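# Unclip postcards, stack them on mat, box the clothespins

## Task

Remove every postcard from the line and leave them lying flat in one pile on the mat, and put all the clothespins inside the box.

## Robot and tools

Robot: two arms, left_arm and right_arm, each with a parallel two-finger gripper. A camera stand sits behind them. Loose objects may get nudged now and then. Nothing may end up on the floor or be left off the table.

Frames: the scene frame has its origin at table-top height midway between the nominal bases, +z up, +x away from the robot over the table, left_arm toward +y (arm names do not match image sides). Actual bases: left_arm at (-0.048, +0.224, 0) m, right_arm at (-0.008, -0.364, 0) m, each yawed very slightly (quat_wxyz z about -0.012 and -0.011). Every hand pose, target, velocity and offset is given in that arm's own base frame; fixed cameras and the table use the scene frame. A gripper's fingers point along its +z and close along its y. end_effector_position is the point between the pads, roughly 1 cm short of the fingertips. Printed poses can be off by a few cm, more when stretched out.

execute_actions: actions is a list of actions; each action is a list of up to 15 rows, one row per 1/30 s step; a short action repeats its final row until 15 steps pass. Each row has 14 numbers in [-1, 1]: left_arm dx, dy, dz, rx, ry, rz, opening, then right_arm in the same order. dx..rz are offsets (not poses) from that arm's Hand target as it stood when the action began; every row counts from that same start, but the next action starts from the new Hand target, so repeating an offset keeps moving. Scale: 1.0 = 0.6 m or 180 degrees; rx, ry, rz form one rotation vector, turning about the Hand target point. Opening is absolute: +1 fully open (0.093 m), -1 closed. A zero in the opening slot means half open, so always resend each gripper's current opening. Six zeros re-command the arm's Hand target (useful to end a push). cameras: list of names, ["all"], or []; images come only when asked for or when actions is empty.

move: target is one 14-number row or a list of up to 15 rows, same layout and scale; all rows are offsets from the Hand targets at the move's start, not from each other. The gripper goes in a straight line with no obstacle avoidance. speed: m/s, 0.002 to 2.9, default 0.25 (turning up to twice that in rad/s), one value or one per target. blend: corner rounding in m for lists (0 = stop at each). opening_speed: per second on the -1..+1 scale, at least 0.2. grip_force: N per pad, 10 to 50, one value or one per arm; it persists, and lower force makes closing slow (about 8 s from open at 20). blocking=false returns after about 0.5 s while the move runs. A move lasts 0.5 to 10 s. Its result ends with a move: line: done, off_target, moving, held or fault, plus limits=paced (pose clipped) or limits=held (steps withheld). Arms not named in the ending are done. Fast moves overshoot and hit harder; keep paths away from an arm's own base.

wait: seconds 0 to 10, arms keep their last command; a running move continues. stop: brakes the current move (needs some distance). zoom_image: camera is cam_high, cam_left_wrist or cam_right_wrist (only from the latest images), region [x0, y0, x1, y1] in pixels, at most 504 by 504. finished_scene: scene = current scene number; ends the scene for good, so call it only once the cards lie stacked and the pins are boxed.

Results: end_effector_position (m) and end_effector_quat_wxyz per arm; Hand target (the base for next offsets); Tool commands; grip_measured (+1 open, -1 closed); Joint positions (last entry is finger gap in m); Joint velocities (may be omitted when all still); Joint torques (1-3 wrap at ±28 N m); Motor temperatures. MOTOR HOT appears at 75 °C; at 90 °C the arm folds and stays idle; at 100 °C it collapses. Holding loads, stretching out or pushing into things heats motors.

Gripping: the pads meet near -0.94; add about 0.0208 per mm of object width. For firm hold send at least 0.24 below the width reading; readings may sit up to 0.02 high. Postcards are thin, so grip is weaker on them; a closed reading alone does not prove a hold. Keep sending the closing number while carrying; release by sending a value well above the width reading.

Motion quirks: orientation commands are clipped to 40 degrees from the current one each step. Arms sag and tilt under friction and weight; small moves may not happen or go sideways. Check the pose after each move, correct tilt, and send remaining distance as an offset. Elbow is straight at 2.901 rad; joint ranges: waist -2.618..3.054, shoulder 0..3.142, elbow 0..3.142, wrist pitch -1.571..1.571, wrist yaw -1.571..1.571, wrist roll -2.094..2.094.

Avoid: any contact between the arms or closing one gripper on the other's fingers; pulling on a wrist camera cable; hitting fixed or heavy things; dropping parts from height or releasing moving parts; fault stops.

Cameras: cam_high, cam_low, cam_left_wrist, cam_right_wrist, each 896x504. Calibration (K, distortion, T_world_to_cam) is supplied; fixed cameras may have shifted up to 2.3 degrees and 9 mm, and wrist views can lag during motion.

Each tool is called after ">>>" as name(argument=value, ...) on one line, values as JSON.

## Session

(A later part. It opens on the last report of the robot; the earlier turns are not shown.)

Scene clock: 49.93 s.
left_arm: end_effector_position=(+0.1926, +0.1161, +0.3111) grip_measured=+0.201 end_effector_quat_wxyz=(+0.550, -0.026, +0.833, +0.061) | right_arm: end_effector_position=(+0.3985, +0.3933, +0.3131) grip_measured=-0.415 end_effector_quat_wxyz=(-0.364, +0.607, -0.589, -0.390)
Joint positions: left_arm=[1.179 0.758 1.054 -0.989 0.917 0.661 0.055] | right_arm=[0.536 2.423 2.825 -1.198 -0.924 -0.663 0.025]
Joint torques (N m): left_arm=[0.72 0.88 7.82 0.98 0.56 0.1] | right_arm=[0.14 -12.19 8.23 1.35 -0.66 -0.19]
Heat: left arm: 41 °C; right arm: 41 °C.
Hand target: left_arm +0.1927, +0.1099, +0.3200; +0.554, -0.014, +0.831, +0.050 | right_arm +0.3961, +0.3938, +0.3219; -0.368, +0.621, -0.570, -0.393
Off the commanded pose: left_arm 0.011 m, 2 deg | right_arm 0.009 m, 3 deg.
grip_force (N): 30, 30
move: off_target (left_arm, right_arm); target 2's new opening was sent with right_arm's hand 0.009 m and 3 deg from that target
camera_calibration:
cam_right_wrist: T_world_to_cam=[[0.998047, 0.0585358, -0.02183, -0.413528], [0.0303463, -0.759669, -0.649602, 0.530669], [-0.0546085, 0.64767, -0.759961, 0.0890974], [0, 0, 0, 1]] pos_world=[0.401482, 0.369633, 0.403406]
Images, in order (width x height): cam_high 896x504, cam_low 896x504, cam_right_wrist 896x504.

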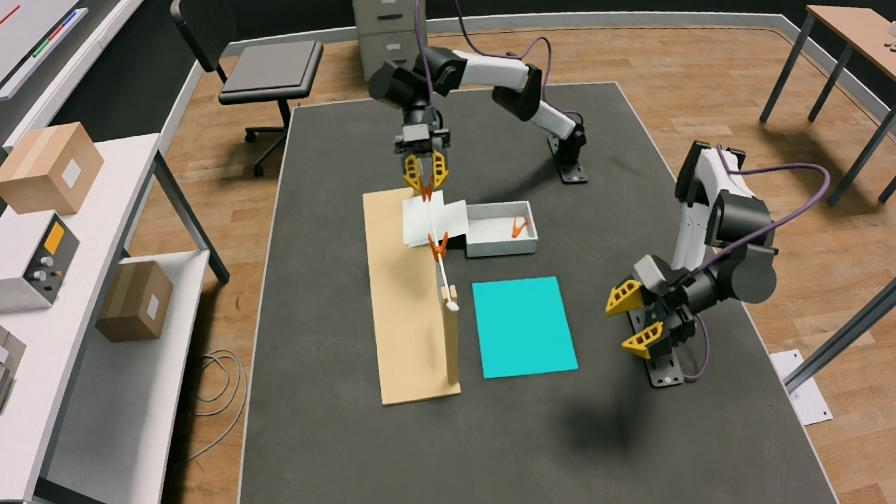

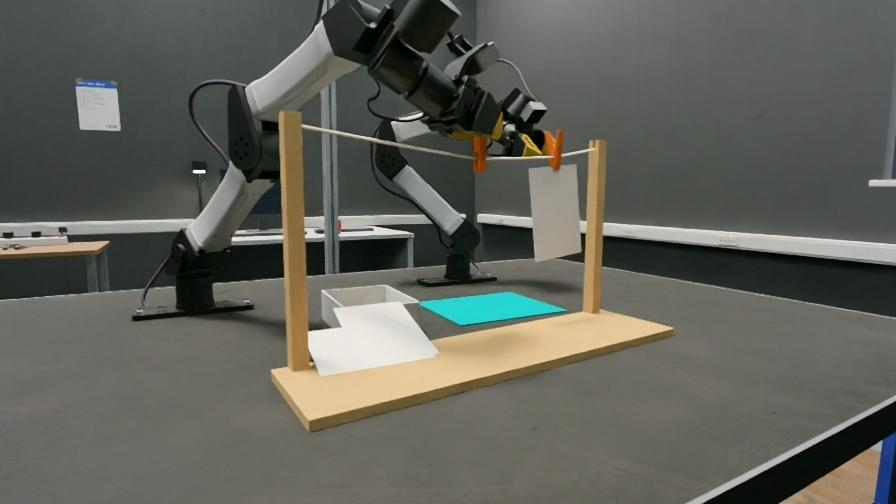

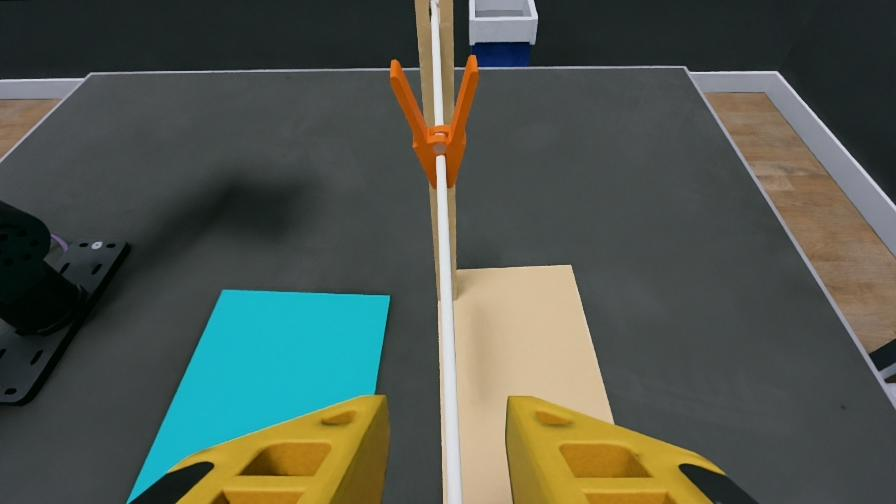

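>>> move(target=[[0,0,0,0,0,0,0.2,0,0,0,0,0,0,-0.78],[0,0,0,0,0,0,0.2,0,-0.04,0.09,0,0,0,-0.78],[0,0,0,0,0,0,0.2,0,-0.16,0.16,0,0,0,-0.78]], speed=0.12, blend=[0,0.02,0], cameras=["cam_high","cam_low"])

>>> zoom_image(camera="cam_low", region=[300, 50, 540, 190])

Scene clock: 55.93 s.
left_arm: end_effector_position=(+0.1926, +0.1161, +0.3111) grip_measured=+0.201 end_effector_quat_wxyz=(+0.550, -0.026, +0.833, +0.061) | right_arm: end_effector_position=(+0.4250, +0.3056, +0.3754) grip_measured=-0.674 end_effector_quat_wxyz=(+0.421, -0.551, +0.604, +0.394)
Joint positions: left_arm=[1.179 0.758 1.054 -0.989 0.917 0.661 0.055] | right_arm=[0.343 2.313 2.825 -1.23 -1.034 -0.631 0.013]
Joint torques (N m): left_arm=[0.9 0.8 7.86 0.98 0.55 0.07] | right_arm=[-0.05 -17.51 8.23 1.06 -0.88 -0.11]
Motor temperatures (°C): left_arm=[29 30 42 31 28 25 27] | right_arm=[29 44 38 36 26 27 28]
Heat: left arm: 42 °C; right arm: 44 °C.
Hand target: left_arm +0.1927, +0.1099, +0.3200; +0.554, -0.014, +0.831, +0.050 | right_arm +0.3961, +0.2978, +0.4179; +0.368, -0.621, +0.570, +0.393
Off the commanded pose: left_arm 0.011 m, 2 deg | right_arm 0.052 m, 11 deg.
elbow stopped short (right arm): the move would have taken joint 3 (elbow) straighter than the controller allows.
grip_force (N): 30, 30
move: off_target (left_arm, right_arm)
Images, in order (width x height): cam_high 896x504, cam_low 896x504.

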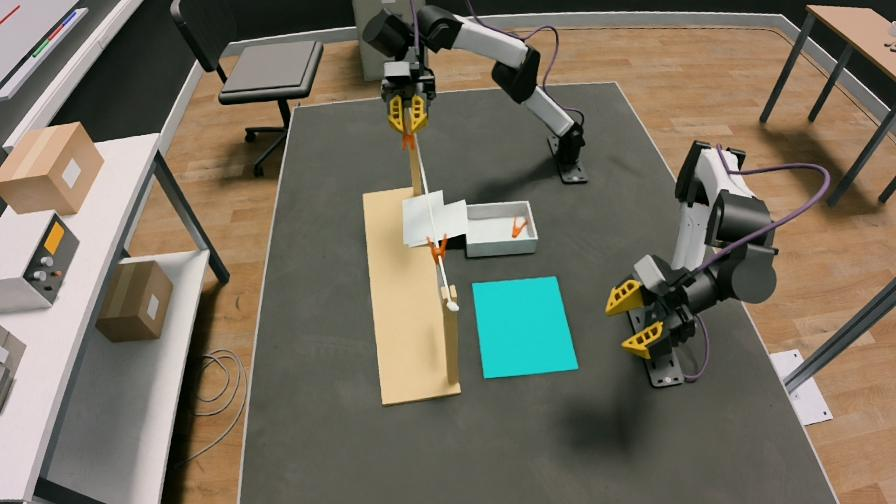

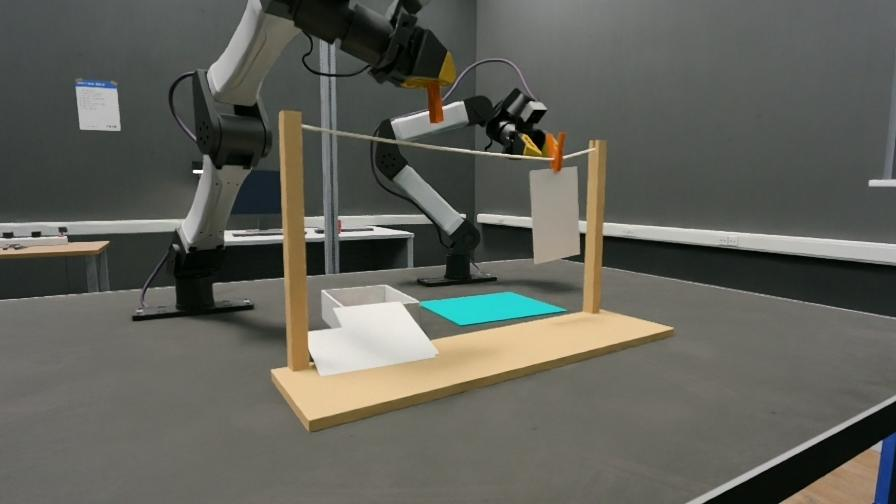

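Scaled by 2.100.

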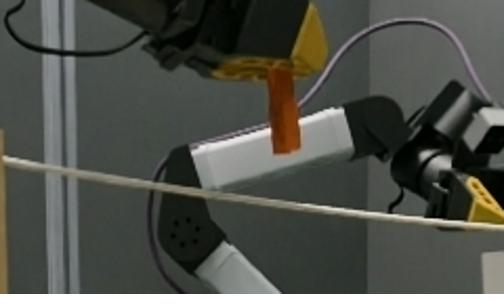

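>>> move(target=[[0,0,0,0,0,0,0.2,-0.19,-0.046,0.02,-0.06,0.02,-0.11,-0.78],[0,0,0,0,0,0,0.2,-0.26,-0.03,-0.3,-0.135,0.049,-0.255,-0.78],[0,0,0,0,0,0,0.2,-0.265,-0.026,-0.51,-0.135,0.049,-0.255,-0.78],[0,0,0,0,0,0,0.2,-0.265,-0.026,-0.52,-0.135,0.049,-0.255,-0.1],[0,0,0,0,0,0,0.2,-0.28,-0.1,-0.1,-0.135,0.049,-0.255,-0.1]], blend=[0.03,0.03,0,0,0], speed=[0.3,0.3,0.12,0.12,0.2], opening_speed=0.6, cameras=["cam_right_wrist","cam_high"])

Scene clock: 65.80 s.
left_arm: end_effector_position=(+0.1926, +0.1161, +0.3111) grip_measured=+0.201 end_effector_quat_wxyz=(+0.550, -0.026, +0.833, +0.061) | right_arm: end_effector_position=(+0.2353, +0.2370, +0.3499) grip_measured=-0.103 end_effector_quat_wxyz=(+0.316, -0.367, +0.865, +0.128)
Joint positions: left_arm=[1.179 0.758 1.054 -0.989 0.917 0.661 0.055] | right_arm=[0.79 1.435 1.887 -1.326 0.001 -0.014 0.04]
Joint torques (N m): left_arm=[0.81 0.87 7.68 1.01 0.59 0.09] | right_arm=[-0.57 -3.92 8.73 1.19 -0.31 -0.13]
Heat: left arm: 43 °C; right arm: 44 °C.
Hand target: left_arm +0.1927, +0.1099, +0.3200; +0.554, -0.014, +0.831, +0.050 | right_arm +0.2281, +0.2378, +0.3579; +0.312, -0.382, +0.859, +0.139
Off the commanded pose: left_arm 0.011 m, 2 deg | right_arm 0.011 m, 2 deg.
grip_force (N): 30, 30
move: off_target (left_arm, right_arm); target 4's new opening was sent with right_arm's hand 0.011 m and 3 deg from that target
camera_calibration:
cam_right_wrist: T_world_to_cam=[[0.726863, -0.686782, -0.000607593, -0.00770861], [-0.660744, -0.699064, -0.273361, 0.457451], [0.187315, 0.199098, -0.961911, 0.329368], [0, 0, 0, 1]] pos_world=[0.246166, 0.248917, 0.441867]
Images, in order (width x height): cam_high 896x504, cam_right_wrist 896x504.

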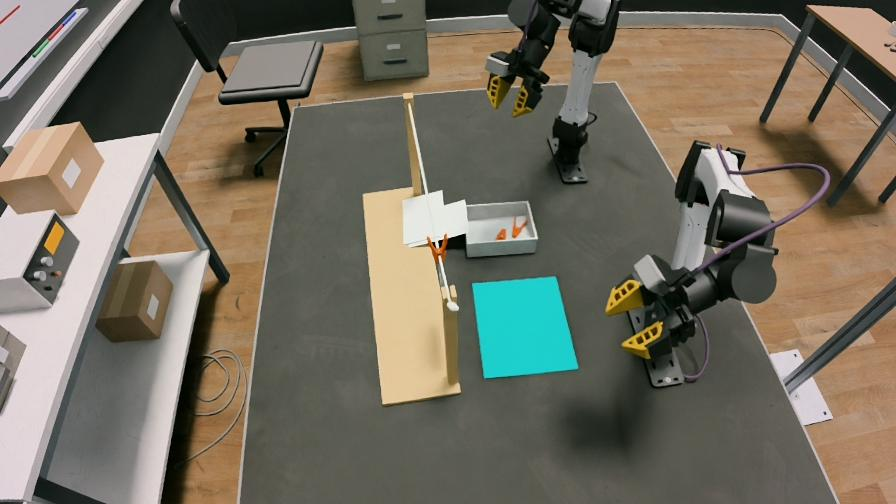

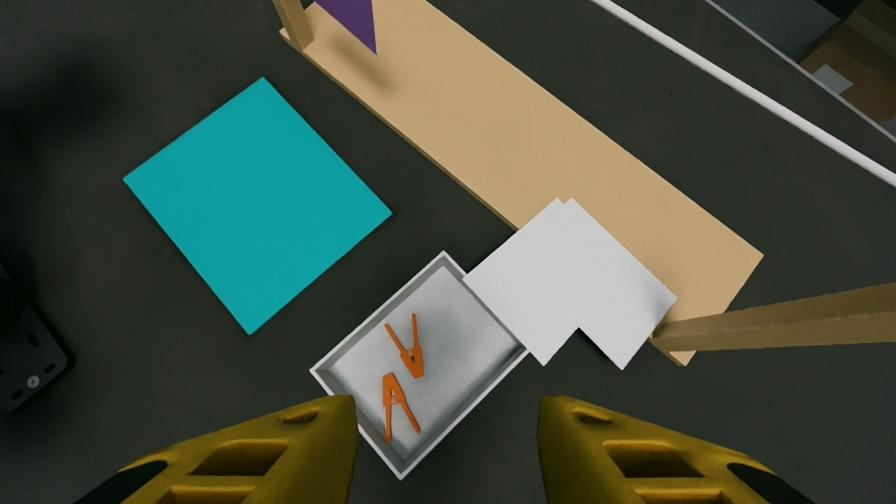

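>>> move(target=[[0.229,0.067,0.2,0,0,-0.25,0.2,-0.05,-0.3,-0.05,0,0,-0.15,0],[0.395,-0.21,0.13,-0.006,0.028,-0.54,0.2,-0.05,-0.3,-0.05,0,0,-0.15,0],[0.395,-0.27,0.07,-0.006,0.028,-0.54,0.2,-0.05,-0.3,-0.05,0,0,-0.15,0]], blend=[0.03,0.02,0], cameras=["cam_left_wrist","cam_high","cam_low"])

Scene clock: 72.80 s.
left_arm: end_effector_position=(+0.4303, -0.0530, +0.3705) grip_measured=+0.201 end_effector_quat_wxyz=(+0.525, +0.501, +0.618, -0.301) | right_arm: end_effector_position=(+0.2091, +0.0546, +0.3338) grip_measured=-0.002 end_effector_quat_wxyz=(+0.350, -0.156, +0.922, +0.051)
Joint positions: left_arm=[0.259 2.072 2.418 -1.538 1.279 1.339 0.055] | right_arm=[0.194 1.006 1.555 -1.4 -0.079 -0.111 0.045]
Joint torques (N m): left_arm=[0.59 -8.55 3.34 0.48 0.37 0.12] | right_arm=[-0.68 -1.44 4.07 1.18 -0.37 -0.14]
Heat: left arm: 42 °C; right arm: 42 °C.
Hand target: left_arm +0.4297, -0.0521, +0.3620; +0.371, +0.611, +0.581, -0.389 | right_arm +0.1981, +0.0578, +0.3279; +0.336, -0.171, +0.924, +0.062
Off the commanded pose: left_arm 0.009 m, 24 deg | right_arm 0.013 m, 3 deg.
joint sent to its limit (left arm) — joint 4 (wrist pitch), lower limit. The joint targets are off in position and orientation.
grip_force (N): 30, 30
move: off_target (left_arm, right_arm)
camera_calibration:
cam_left_wrist: T_world_to_cam=[[-0.932588, -0.325441, -0.156104, 0.44128], [-0.105671, 0.65971, -0.744054, 0.392312], [0.345129, -0.6774, -0.649627, 0.138216], [0, 0, 0, 1]] pos_world=[0.405286, -0.0215739, 0.450575]
Images, in order (width x height): cam_high 896x504, cam_low 896x504, cam_left_wrist 896x504.

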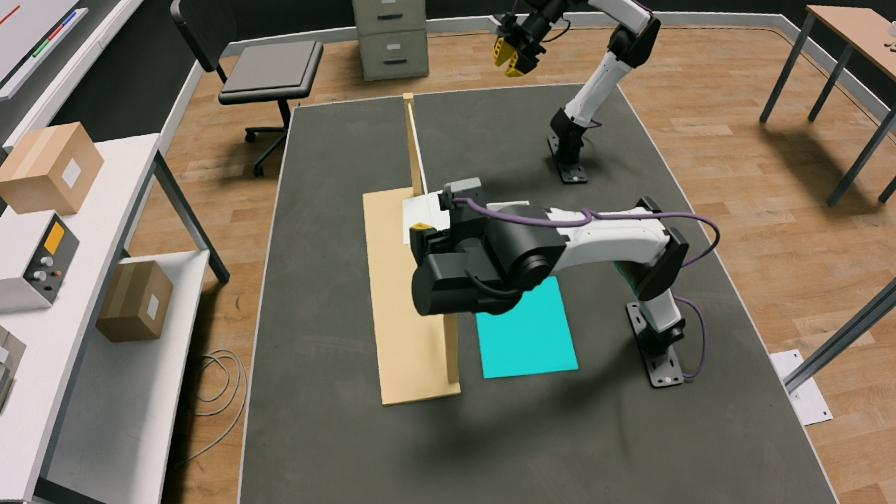

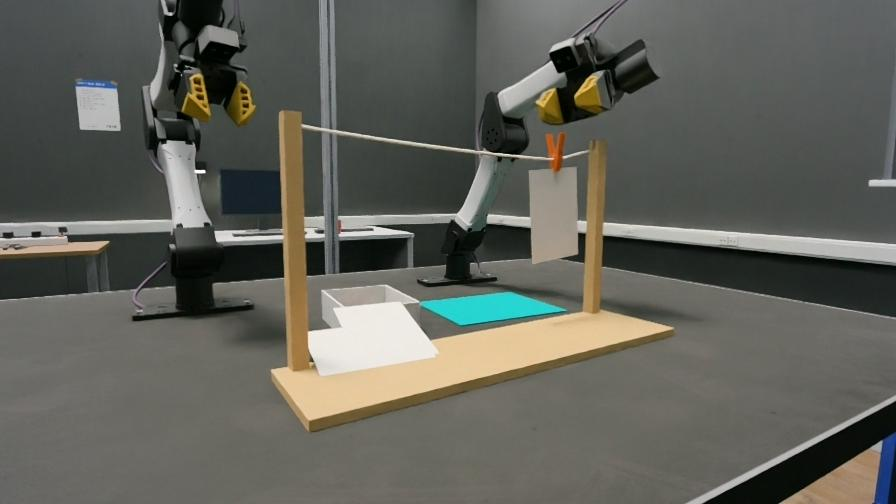

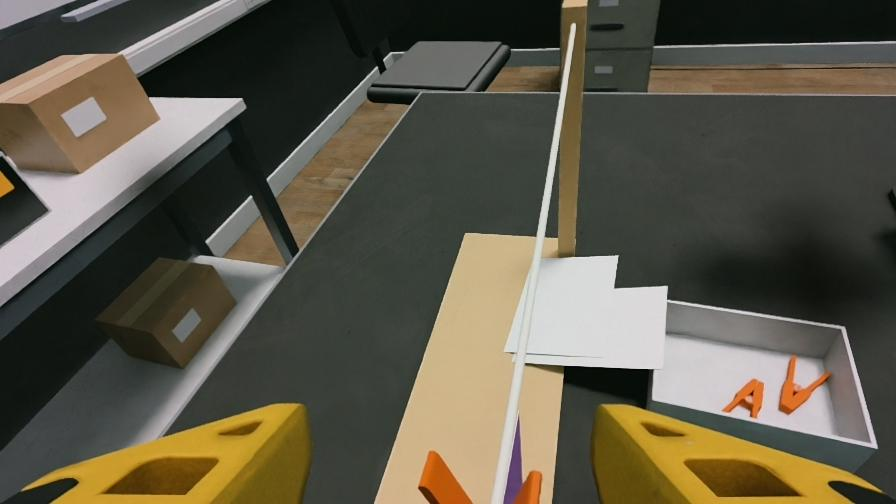

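>>> move(target=[[0.012,-0.05,-0.02,0,0,-0.02,0.15,0,0,0,0,0,0,0],[0.012,-0.06,-0.075,0,0,-0.02,0.0,0,0,0,0,0,0,0]], speed=0.08, cameras=["cam_left_wrist","cam_low"])

>>> zoom_image(camera="cam_low", region=[480, 70, 660, 190])

Scene clock: 82.10 s.
left_arm: end_effector_position=(+0.4352, -0.0898, +0.3326) grip_measured=+0.002 end_effector_quat_wxyz=(+0.492, +0.545, +0.598, -0.321) | right_arm: end_effector_position=(+0.2091, +0.0546, +0.3338) grip_measured=-0.002 end_effector_quat_wxyz=(+0.350, -0.156, +0.922, +0.051)
Joint positions: left_arm=[0.163 2.115 2.356 -1.539 1.244 1.446 0.045] | right_arm=[0.194 1.006 1.555 -1.4 -0.079 -0.111 0.045]
Joint torques (N m): left_arm=[-0.53 -8.05 3.32 0.37 0.19 0.1] | right_arm=[-0.69 -1.43 4.07 1.18 -0.37 -0.13]
Heat: left arm: 41 °C; right arm: 40 °C.
Hand target: left_arm +0.4369, -0.0881, +0.3170; +0.358, +0.629, +0.562, -0.400 | right_arm +0.1981, +0.0578, +0.3279; +0.336, -0.171, +0.924, +0.062
Off the commanded pose: left_arm 0.016 m, 21 deg | right_arm 0.013 m, 3 deg.
joint sent to its limit (left arm) — joint 4 (wrist pitch), lower limit. The joint targets are off in position and orientation.
grip_force (N): 30, 30
move: off_target (left_arm, right_arm); target 2's new opening was sent with left_arm's hand 0.016 m and 21 deg from that target
camera_calibration:
cam_left_wrist: T_world_to_cam=[[-0.965323, -0.209807, -0.155347, 0.45246], [-0.0368671, 0.698662, -0.714501, 0.352648], [0.258442, -0.683997, -0.68217, 0.13483], [0, 0, 0, 1]] pos_world=[0.414926, -0.0592285, 0.414233]
Images, in order (width x height): cam_low 896x504, cam_left_wrist 896x504.

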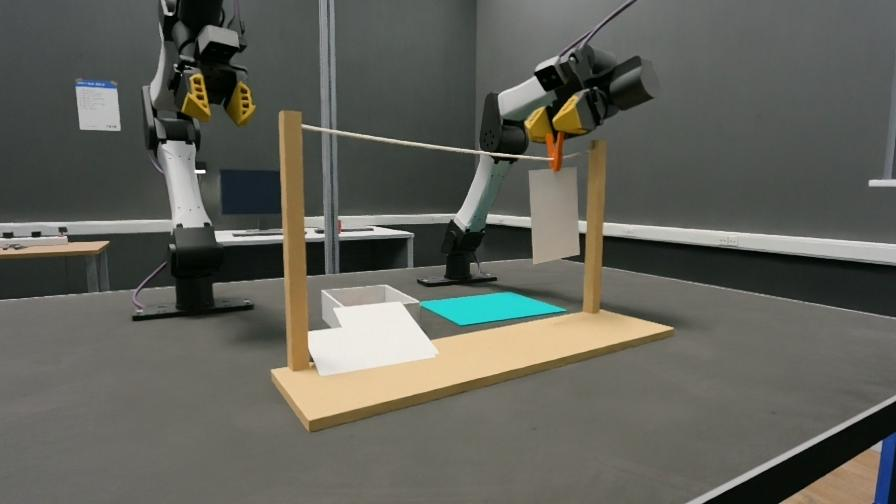

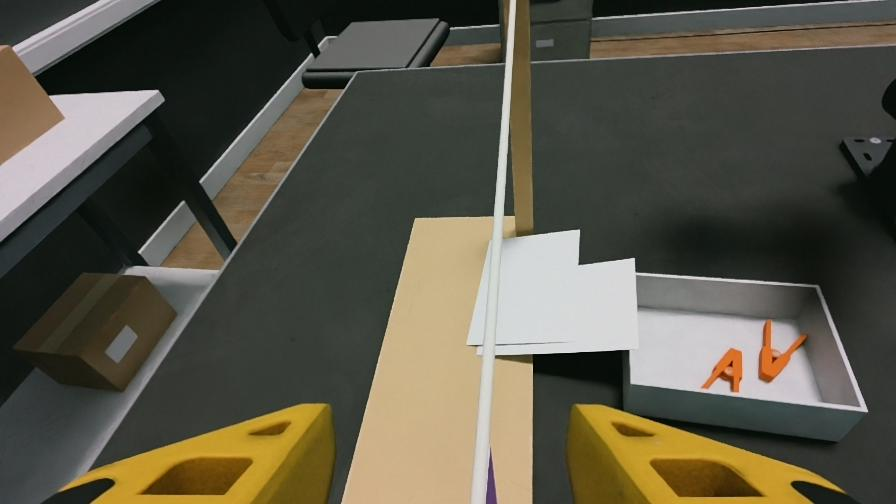

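Scaled by 2.800.

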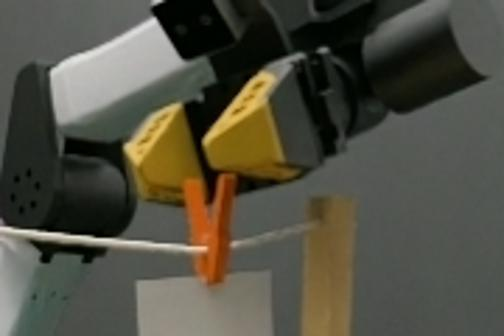

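>>> move(target=[[-0.006,-0.01,-0.045,0,0,0,0.0,0,0,0,0,0,0,0],[-0.006,-0.01,-0.045,0,0,0,-0.42,0,0,0,0,0,0,0]], speed=0.06, cameras=["cam_left_wrist","cam_low"])

>>> zoom_image(camera="cam_low", region=[480, 70, 660, 190])

Scene clock: 88.87 s.
left_arm: end_effector_position=(+0.4325, -0.0955, +0.3058) grip_measured=-0.417 end_effector_quat_wxyz=(+0.471, +0.561, +0.599, -0.324) | right_arm: end_effector_position=(+0.2091, +0.0546, +0.3338) grip_measured=-0.002 end_effector_quat_wxyz=(+0.350, -0.156, +0.922, +0.051)
Joint positions: left_arm=[0.147 2.115 2.272 -1.542 1.211 1.524 0.025] | right_arm=[0.194 1.006 1.555 -1.4 -0.079 -0.111 0.045]
Joint torques (N m): left_arm=[-0.44 -8.06 3.49 0.27 0.24 0.13] | right_arm=[-0.69 -1.42 4.07 1.18 -0.37 -0.13]
Motor temperatures (°C): left_arm=[29 32 40 30 28 25 27] | right_arm=[29 39 37 36 26 27 28]
Heat: left arm: 40 °C; right arm: 39 °C.
Hand target: left_arm +0.4333, -0.0941, +0.2900; +0.358, +0.629, +0.562, -0.400 | right_arm +0.1981, +0.0578, +0.3279; +0.336, -0.171, +0.924, +0.062
Off the commanded pose: left_arm 0.016 m, 18 deg | right_arm 0.013 m, 3 deg.
joint sent to its limit (left arm) — joint 4 (wrist pitch), lower limit. The joint targets are off in position and orientation.
grip_force (N): 30, 30
move: off_target (left_arm, right_arm); target 2's new opening was sent with left_arm's hand 0.016 m and 18 deg from that target
camera_calibration:
cam_left_wrist: T_world_to_cam=[[-0.974921, -0.170418, -0.14313, 0.44855], [-0.0253969, 0.72413, -0.689196, 0.327101], [0.221096, -0.668277, -0.710298, 0.139616], [0, 0, 0, 1]] pos_world=[0.414739, -0.0671207, 0.388807]
Images, in order (width x height): cam_low 896x504, cam_left_wrist 896x504.

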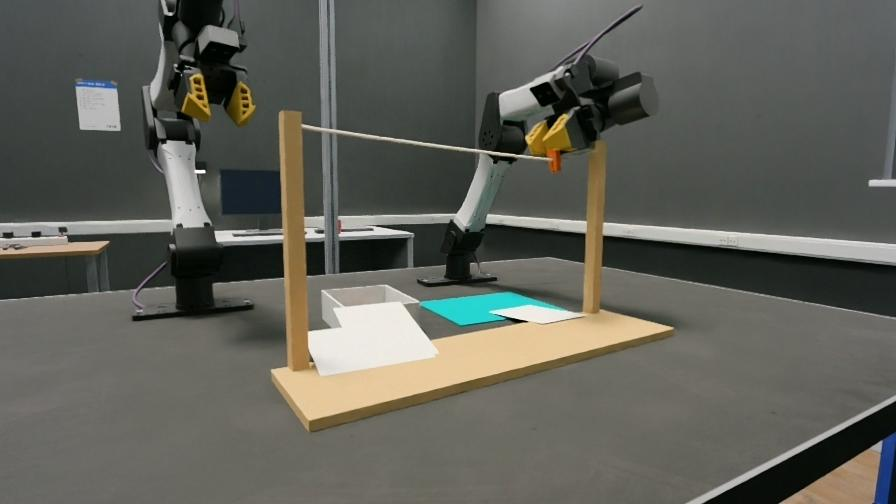

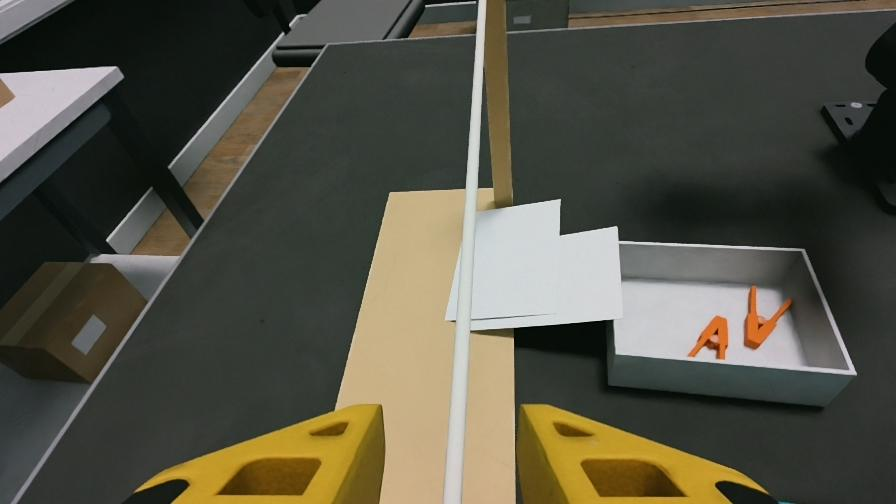

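Scaled by 2.800.

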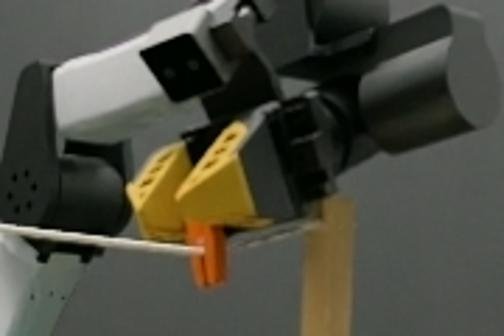

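>>> move(target=[[0,0,0.02,0,0,0,-0.42,0,0,0,0,0,0,0],[0,0,0.02,0,0,0,-0.78,0,0,0,0,0,0,0],[0,0.03,0.2,0,0,0,-0.78,0,0,0,0,0,0,0]], speed=0.12, cameras=["cam_low"])

>>> zoom_image(camera="cam_low", region=[480, 30, 660, 190])

>>> move(target=[[-0.22,-0.04,0.0,0.06,0.02,0.12,-0.78,0,0,0,0,0,0,0],[-0.239,-0.37,-0.28,0.162,0.057,0.279,-0.78,-0.05,-0.1,0,0,0,0,0]], blend=[0.03,0], speed=0.3, cameras=["cam_left_wrist","cam_high"])

Scene clock: 97.67 s.
left_arm: end_effector_position=(+0.4364, -0.0737, +0.4034) grip_measured=-0.696 end_effector_quat_wxyz=(+0.536, +0.501, +0.603, -0.312) | right_arm: end_effector_position=(+0.2091, +0.0546, +0.3338) grip_measured=-0.002 end_effector_quat_wxyz=(+0.350, -0.156, +0.922, +0.051)
Joint positions: left_arm=[0.208 2.158 2.671 -1.542 1.299 1.179 0.012] | right_arm=[0.194 1.006 1.555 -1.4 -0.079 -0.111 0.045]
Joint torques (N m): left_arm=[0.79 -8.2 6.28 0.71 0.85 -0.17] | right_arm=[-0.69 -1.44 4.07 1.18 -0.36 -0.14]
Heat: left arm: 40 °C; right arm: 38 °C.
Hand target: left_arm +0.4333, -0.0761, +0.4100; +0.358, +0.629, +0.562, -0.400 | right_arm +0.1981, +0.0578, +0.3279; +0.336, -0.171, +0.924, +0.062
Off the commanded pose: left_arm 0.008 m, 28 deg | right_arm 0.013 m, 3 deg.
joint sent to its limit (left arm) — joint 4 (wrist pitch), lower limit. The joint targets are off in position and orientation.
grip_force (N): 30, 30
move: off_target (left_arm, right_arm); target 2's new opening was sent with left_arm's hand 0.004 m and 18 deg from that target
Images, in order (width x height): cam_low 896x504.

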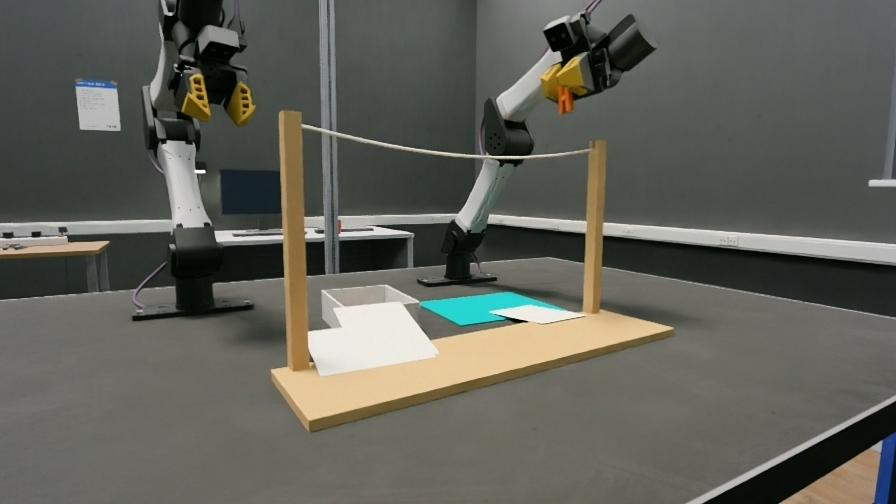

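Scaled by 2.800.

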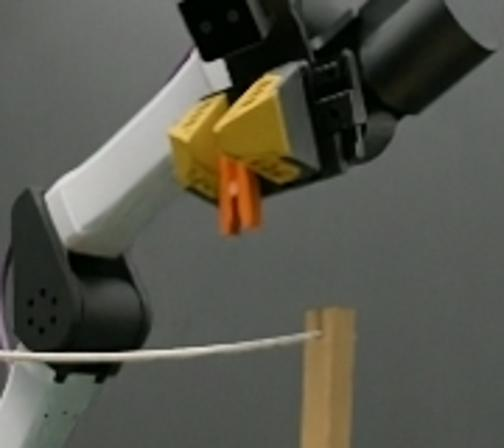

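Scene clock: 100.63 s.
left_arm: end_effector_position=(+0.2830, -0.2901, +0.2413) grip_measured=-0.697 end_effector_quat_wxyz=(+0.259, +0.374, +0.883, -0.114) | right_arm: end_effector_position=(+0.1724, -0.0103, +0.3335) grip_measured=-0.002 end_effector_quat_wxyz=(+0.375, -0.141, +0.916, -0.002)
Joint positions: left_arm=[-0.792 1.611 1.641 -1.027 0.013 0.006 0.012] | right_arm=[-0.45 0.894 1.526 -1.529 -0.401 -0.612 0.045]
Joint torques (N m): left_arm=[-0.53 -5.94 4.55 1.79 -0.24 -0.18] | right_arm=[-0.66 0.17 3.7 1.09 -0.65 -0.13]
Heat: left arm: 39 °C; right arm: 38 °C.
Hand target: left_arm +0.2899, -0.2981, +0.2420; +0.278, +0.366, +0.881, -0.115 | right_arm +0.1681, -0.0022, +0.3279; +0.336, -0.171, +0.924, +0.062
Off the commanded pose: left_arm 0.011 m, 2 deg | right_arm 0.011 m, 9 deg.
joint sent to its limit (right arm) — joint 4 (wrist pitch), lower limit. The joint targets are off in orientation, not in position.
grip_force (N): 30, 30
move: off_target (left_arm, right_arm)
camera_calibration:
cam_left_wrist: T_world_to_cam=[[-0.715739, -0.698368, 0.000263594, -0.000586381], [-0.692552, 0.709729, -0.12906, 0.469245], [0.0899445, -0.0925561, -0.991637, 0.268827], [0, 0, 0, 1]] pos_world=[0.300377, -0.308565, 0.327139]
Images, in order (width x height): cam_high 896x504, cam_left_wrist 896x504.

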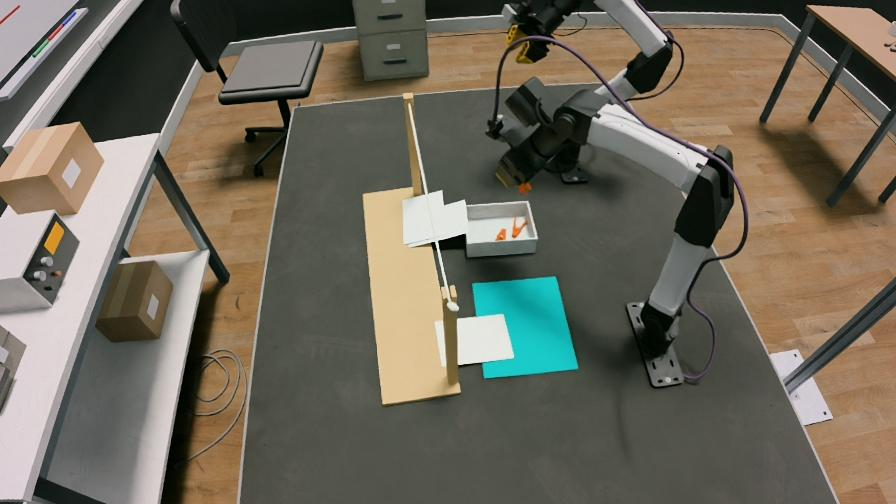

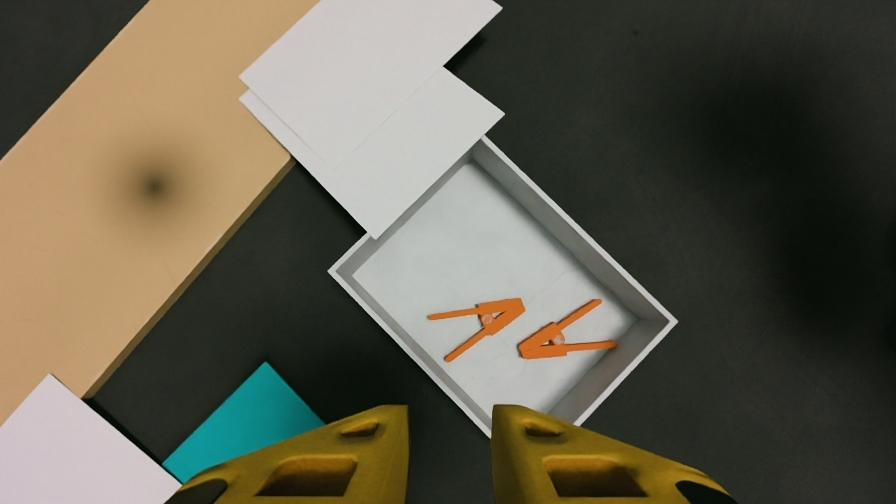

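>>> move(target=[[0.008,-0.088,-0.1,0,0,0,-0.78,0,0,0,0,0,0,0],[0.008,-0.088,-0.23,0,0,0,-0.78,0,0,0,0,0,0,0],[0.008,-0.088,-0.24,0,0,0,-0.15,0,0,0,0,0,0,0],[0.0,-0.07,0.05,0,0,0,-0.5,0,0,0,0,0,0,0]], speed=[0.2,0.12,0.12,0.2], blend=[0.02,0,0,0], opening_speed=0.6, cameras=["cam_left_wrist","cam_high"])

Scene clock: 109.67 s.
left_arm: end_effector_position=(+0.2866, -0.3461, +0.2678) grip_measured=-0.499 end_effector_quat_wxyz=(+0.280, +0.375, +0.874, -0.128) | right_arm: end_effector_position=(+0.1724, -0.0103, +0.3335) grip_measured=-0.002 end_effector_quat_wxyz=(+0.375, -0.141, +0.916, -0.002)
Joint positions: left_arm=[-0.892 1.772 1.905 -1.079 -0.034 -0.071 0.021] | right_arm=[-0.45 0.894 1.526 -1.529 -0.401 -0.612 0.045]
Joint torques (N m): left_arm=[0.64 -6.93 8.02 0.94 -0.25 -0.14] | right_arm=[-0.66 0.18 3.73 1.08 -0.65 -0.13]
Heat: left arm: 40 °C; right arm: 37 °C.
Hand target: left_arm +0.2899, -0.3401, +0.2720; +0.278, +0.366, +0.881, -0.115 | right_arm +0.1681, -0.0022, +0.3279; +0.336, -0.171, +0.924, +0.062
Off the commanded pose: left_arm 0.008 m, 2 deg | right_arm 0.011 m, 9 deg.
joint sent to its limit (right arm) — joint 4 (wrist pitch), lower limit. The joint targets are off in orientation, not in position.
grip_force (N): 30, 30
move: off_target (right_arm); target 3's new opening was sent with left_arm's hand 0.010 m and 3 deg from that target
camera_calibration:
cam_left_wrist: T_world_to_cam=[[-0.722486, -0.691356, 0.00631196, -0.0344193], [-0.680944, 0.709966, -0.179621, 0.525143], [0.119701, -0.134072, -0.983716, 0.264568], [0, 0, 0, 1]] pos_world=[0.301056, -0.361158, 0.354804]
Images, in order (width x height): cam_high 896x504, cam_left_wrist 896x504.

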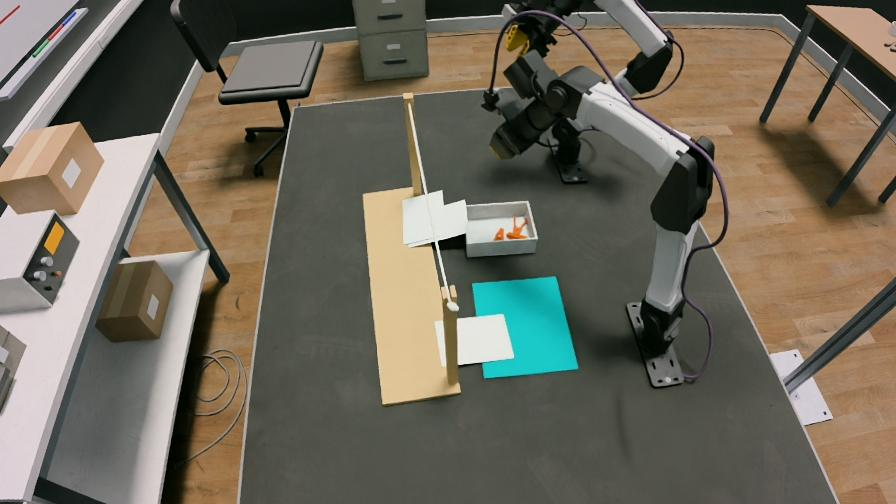

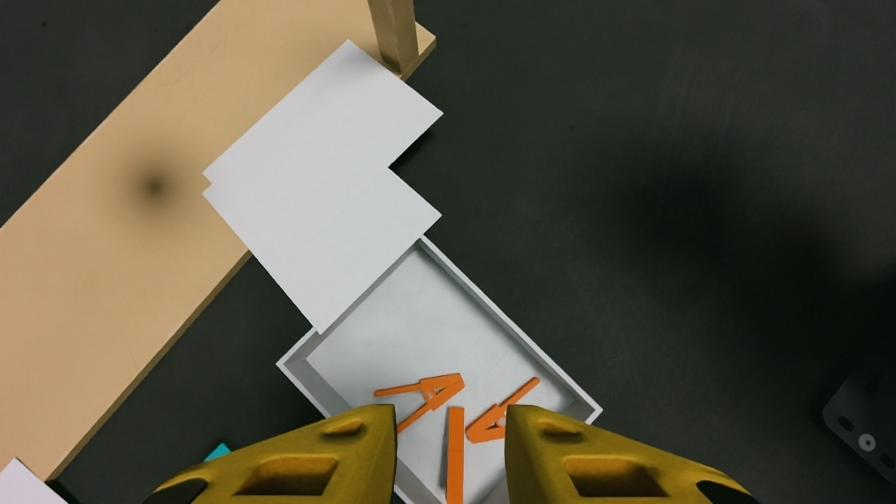

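>>> move(target=[[-0.03,0.31,0.013,0,0,0.12,-0.5,0,-0.1,0,0,0,0,0],[0.12,0.44,-0.17,0,0,0.25,-0.5,0,-0.1,0,0,0,0,0]], blend=[0.03,0], speed=0.3, cameras=["cam_left_wrist","cam_low"])

Scene clock: 114.80 s.
left_arm: end_effector_position=(+0.3524, -0.0781, +0.1690) grip_measured=-0.499 end_effector_quat_wxyz=(+0.281, +0.015, +0.960, -0.006) | right_arm: end_effector_position=(+0.1678, -0.0700, +0.3324) grip_measured=-0.002 end_effector_quat_wxyz=(+0.375, -0.113, +0.916, -0.087)
Joint positions: left_arm=[-0.278 1.422 1.178 -0.771 -0.129 -0.209 0.021] | right_arm=[-0.867 0.927 1.517 -1.53 -0.513 -0.942 0.045]
Joint torques (N m): left_arm=[0.51 -4.52 4.37 1.79 -0.36 -0.18] | right_arm=[-0.66 0.65 4 1 -0.76 -0.12]
Heat: left arm: 40 °C; right arm: 36 °C.
Hand target: left_arm +0.3619, -0.0761, +0.1700; +0.301, +0.001, +0.954, +0.000 | right_arm +0.1681, -0.0622, +0.3279; +0.336, -0.171, +0.924, +0.062
Off the commanded pose: left_arm 0.010 m, 3 deg | right_arm 0.009 m, 19 deg.
joint sent to its limit (right arm) — joint 4 (wrist pitch), lower limit. The joint targets are off in orientation, not in position.
grip_force (N): 30, 30
move: off_target (left_arm, right_arm)
camera_calibration:
cam_left_wrist: T_world_to_cam=[[-0.026506, -0.999633, -0.0055159, -0.0682949], [-0.991918, 0.0269855, -0.123977, 0.408861], [0.12408, 0.0021852, -0.99227, 0.206018], [0, 0, 0, 1]] pos_world=[0.378184, -0.0797534, 0.254738]
Images, in order (width x height): cam_low 896x504, cam_left_wrist 896x504.

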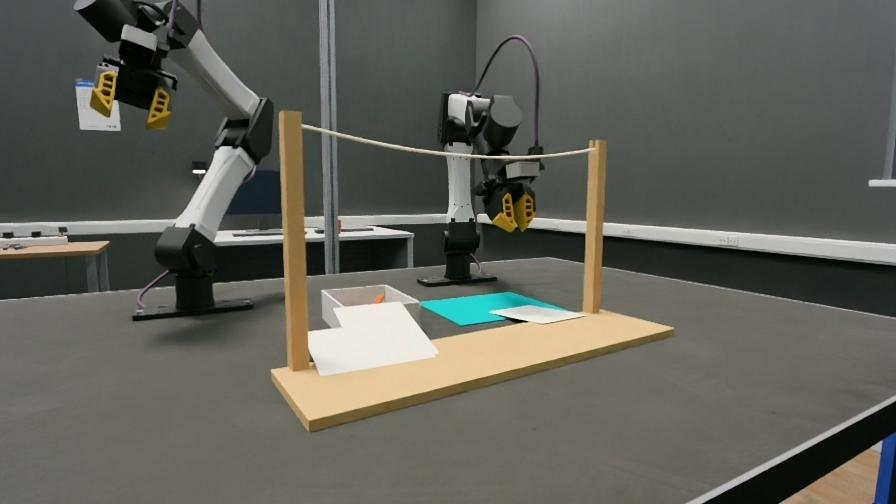

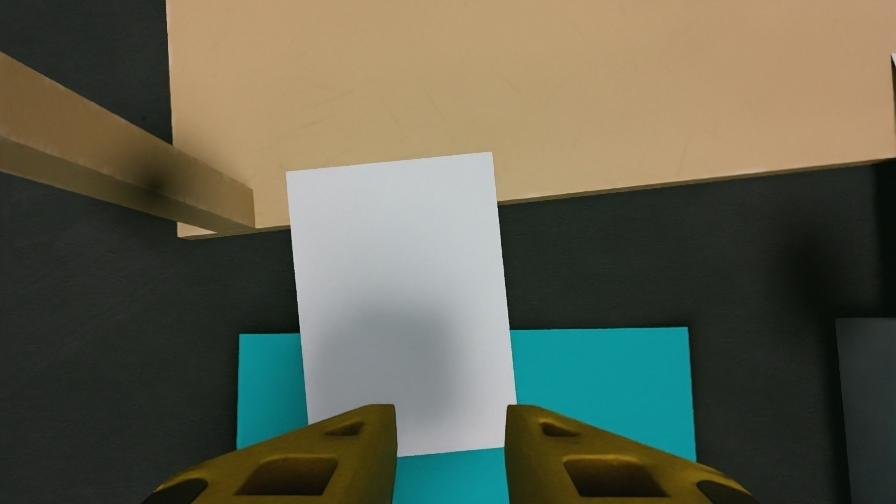

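>>> move(target=[[0.035,0.035,-0.19,0,0,0,-0.5,0,0,0,0,0,0,0],[0.035,0.035,-0.24,0,0,0,-0.5,0,0,0,0,0,0,0]], blend=[0.01,0], speed=[0.15,0.05], cameras=["cam_left_wrist","cam_low"])

>>> zoom_image(camera="cam_low", region=[440, 210, 620, 340])

Scene clock: 120.00 s.
left_arm: end_effector_position=(+0.3765, -0.0519, +0.0260) grip_measured=-0.499 end_effector_quat_wxyz=(+0.284, -0.010, +0.959, +0.007) | right_arm: end_effector_position=(+0.1678, -0.0700, +0.3324) grip_measured=-0.002 end_effector_quat_wxyz=(+0.375, -0.113, +0.916, -0.087)
Joint positions: left_arm=[-0.191 1.666 0.805 -0.145 -0.122 -0.175 0.021] | right_arm=[-0.867 0.927 1.517 -1.53 -0.513 -0.942 0.045]
Joint torques (N m): left_arm=[0.77 -5.35 3.67 1.8 0.05 0.06] | right_arm=[-0.7 0.64 4 0.99 -0.76 -0.13]
Heat: left arm: 39 °C; right arm: 36 °C.
Hand target: left_arm +0.3829, -0.0551, +0.0260; +0.301, +0.001, +0.954, +0.000 | right_arm +0.1681, -0.0622, +0.3279; +0.336, -0.171, +0.924, +0.062
Off the commanded pose: left_arm 0.007 m, 2 deg | right_arm 0.009 m, 19 deg.
joint sent to its limit (right arm) — joint 4 (wrist pitch), lower limit. The joint targets are off in orientation, not in position.
grip_force (N): 30, 30
move: off_target (right_arm)
camera_calibration:
cam_left_wrist: T_world_to_cam=[[0.0285872, -0.999474, -0.0153333, -0.0628147], [-0.990987, -0.0263294, -0.131348, 0.411339], [0.130876, 0.01895, -0.991218, 0.059378], [0, 0, 0, 1]] pos_world=[0.401656, -0.0530766, 0.111922]
Images, in order (width x height): cam_low 896x504, cam_left_wrist 896x504.

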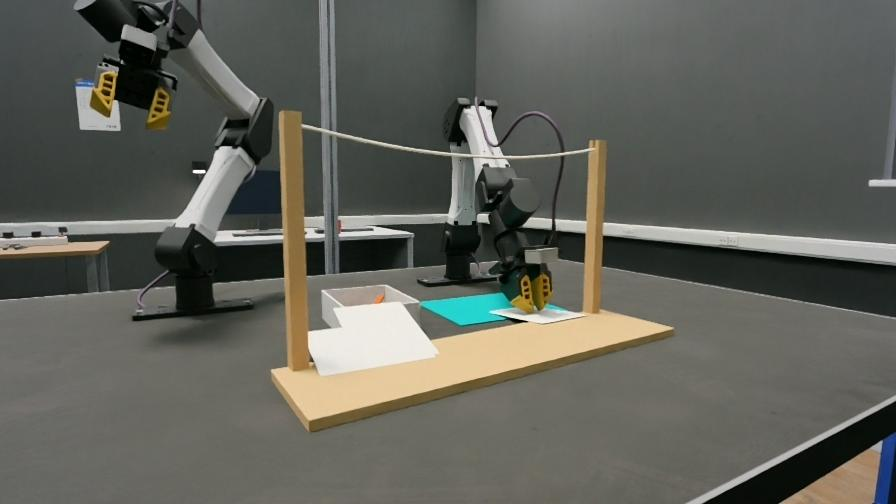

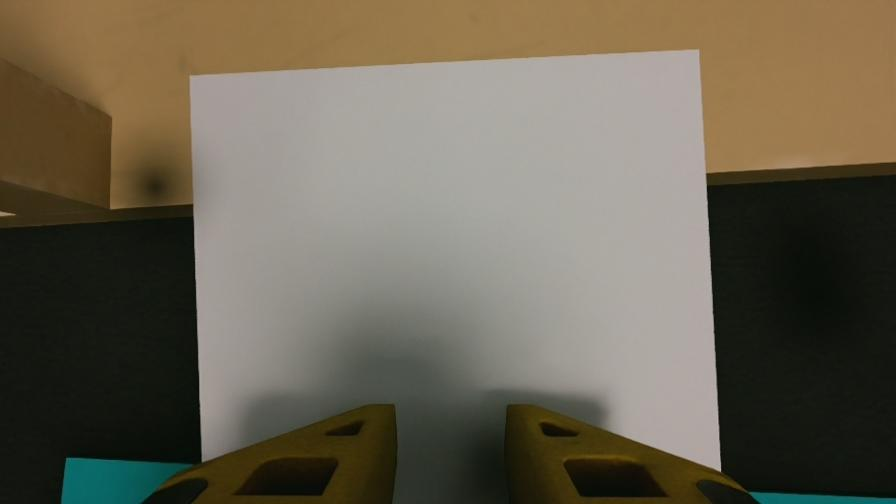

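Scaled by 2.800.

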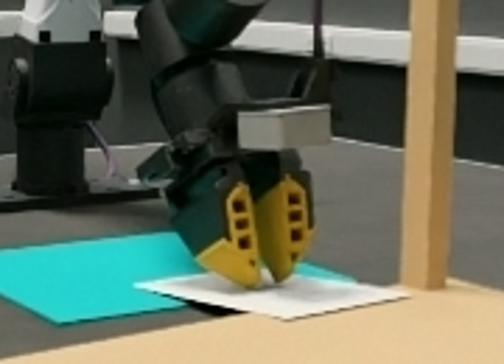

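>>> move(target=[[0,0,-0.032,0,0,0,-0.5,0,0,0,0,0,0,0],[-0.1,-0.03,-0.042,0,0,0,-0.5,0,0,0,0,0,0,0],[-0.221,-0.066,-0.046,0,0,0,-0.5,0,0,0,0,0,0,0],[-0.221,-0.066,0.1,0,0,0,-0.5,0,0,0,0,0,0,0]], blend=[0,0.01,0,0], speed=[0.05,0.08,0.08,0.15], cameras=["cam_left_wrist","cam_high"])

Scene clock: 126.90 s.
left_arm: end_effector_position=(+0.2473, -0.0923, +0.0727) grip_measured=-0.499 end_effector_quat_wxyz=(+0.294, +0.010, +0.956, +0.005) | right_arm: end_effector_position=(+0.1678, -0.0700, +0.3324) grip_measured=-0.002 end_effector_quat_wxyz=(+0.375, -0.113, +0.916, -0.087)
Joint positions: left_arm=[-0.547 1.098 0.566 -0.513 -0.3 -0.445 0.021] | right_arm=[-0.867 0.927 1.517 -1.53 -0.513 -0.942 0.045]
Joint torques (N m): left_arm=[-0.39 -3.02 8.18 0.82 -0.22 -0.21] | right_arm=[-0.69 0.64 3.99 0.99 -0.76 -0.12]
Heat: left arm: 39 °C; right arm: 36 °C.
Hand target: left_arm +0.2503, -0.0947, +0.0860; +0.301, +0.001, +0.954, +0.000 | right_arm +0.1681, -0.0622, +0.3279; +0.336, -0.171, +0.924, +0.062
Off the commanded pose: left_arm 0.014 m, 1 deg | right_arm 0.009 m, 19 deg.
joint sent to its limit (right arm) — joint 4 (wrist pitch), lower limit. The joint targets are off in orientation, not in position.
grip_force (N): 30, 30
move: off_target (left_arm, right_arm)
camera_calibration:
cam_left_wrist: T_world_to_cam=[[-0.0092178, -0.999713, -0.0221179, -0.0888863], [-0.988301, 0.0124755, -0.152003, 0.292776], [0.152235, 0.020458, -0.988133, 0.117961], [0, 0, 0, 1]] pos_world=[0.270573, -0.0949265, 0.159098]
Images, in order (width x height): cam_high 896x504, cam_left_wrist 896x504.

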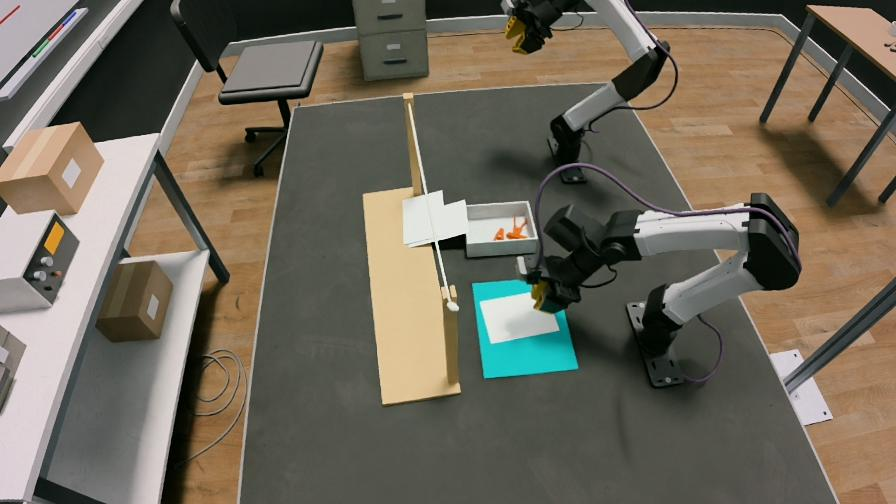

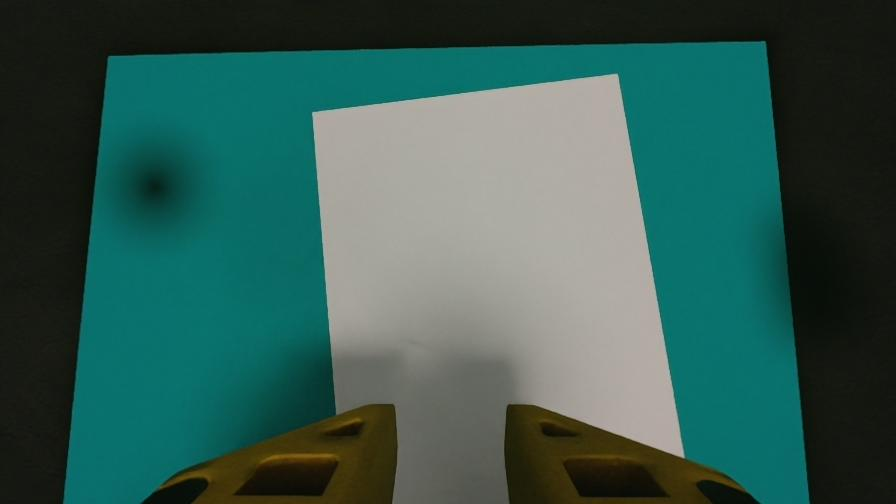

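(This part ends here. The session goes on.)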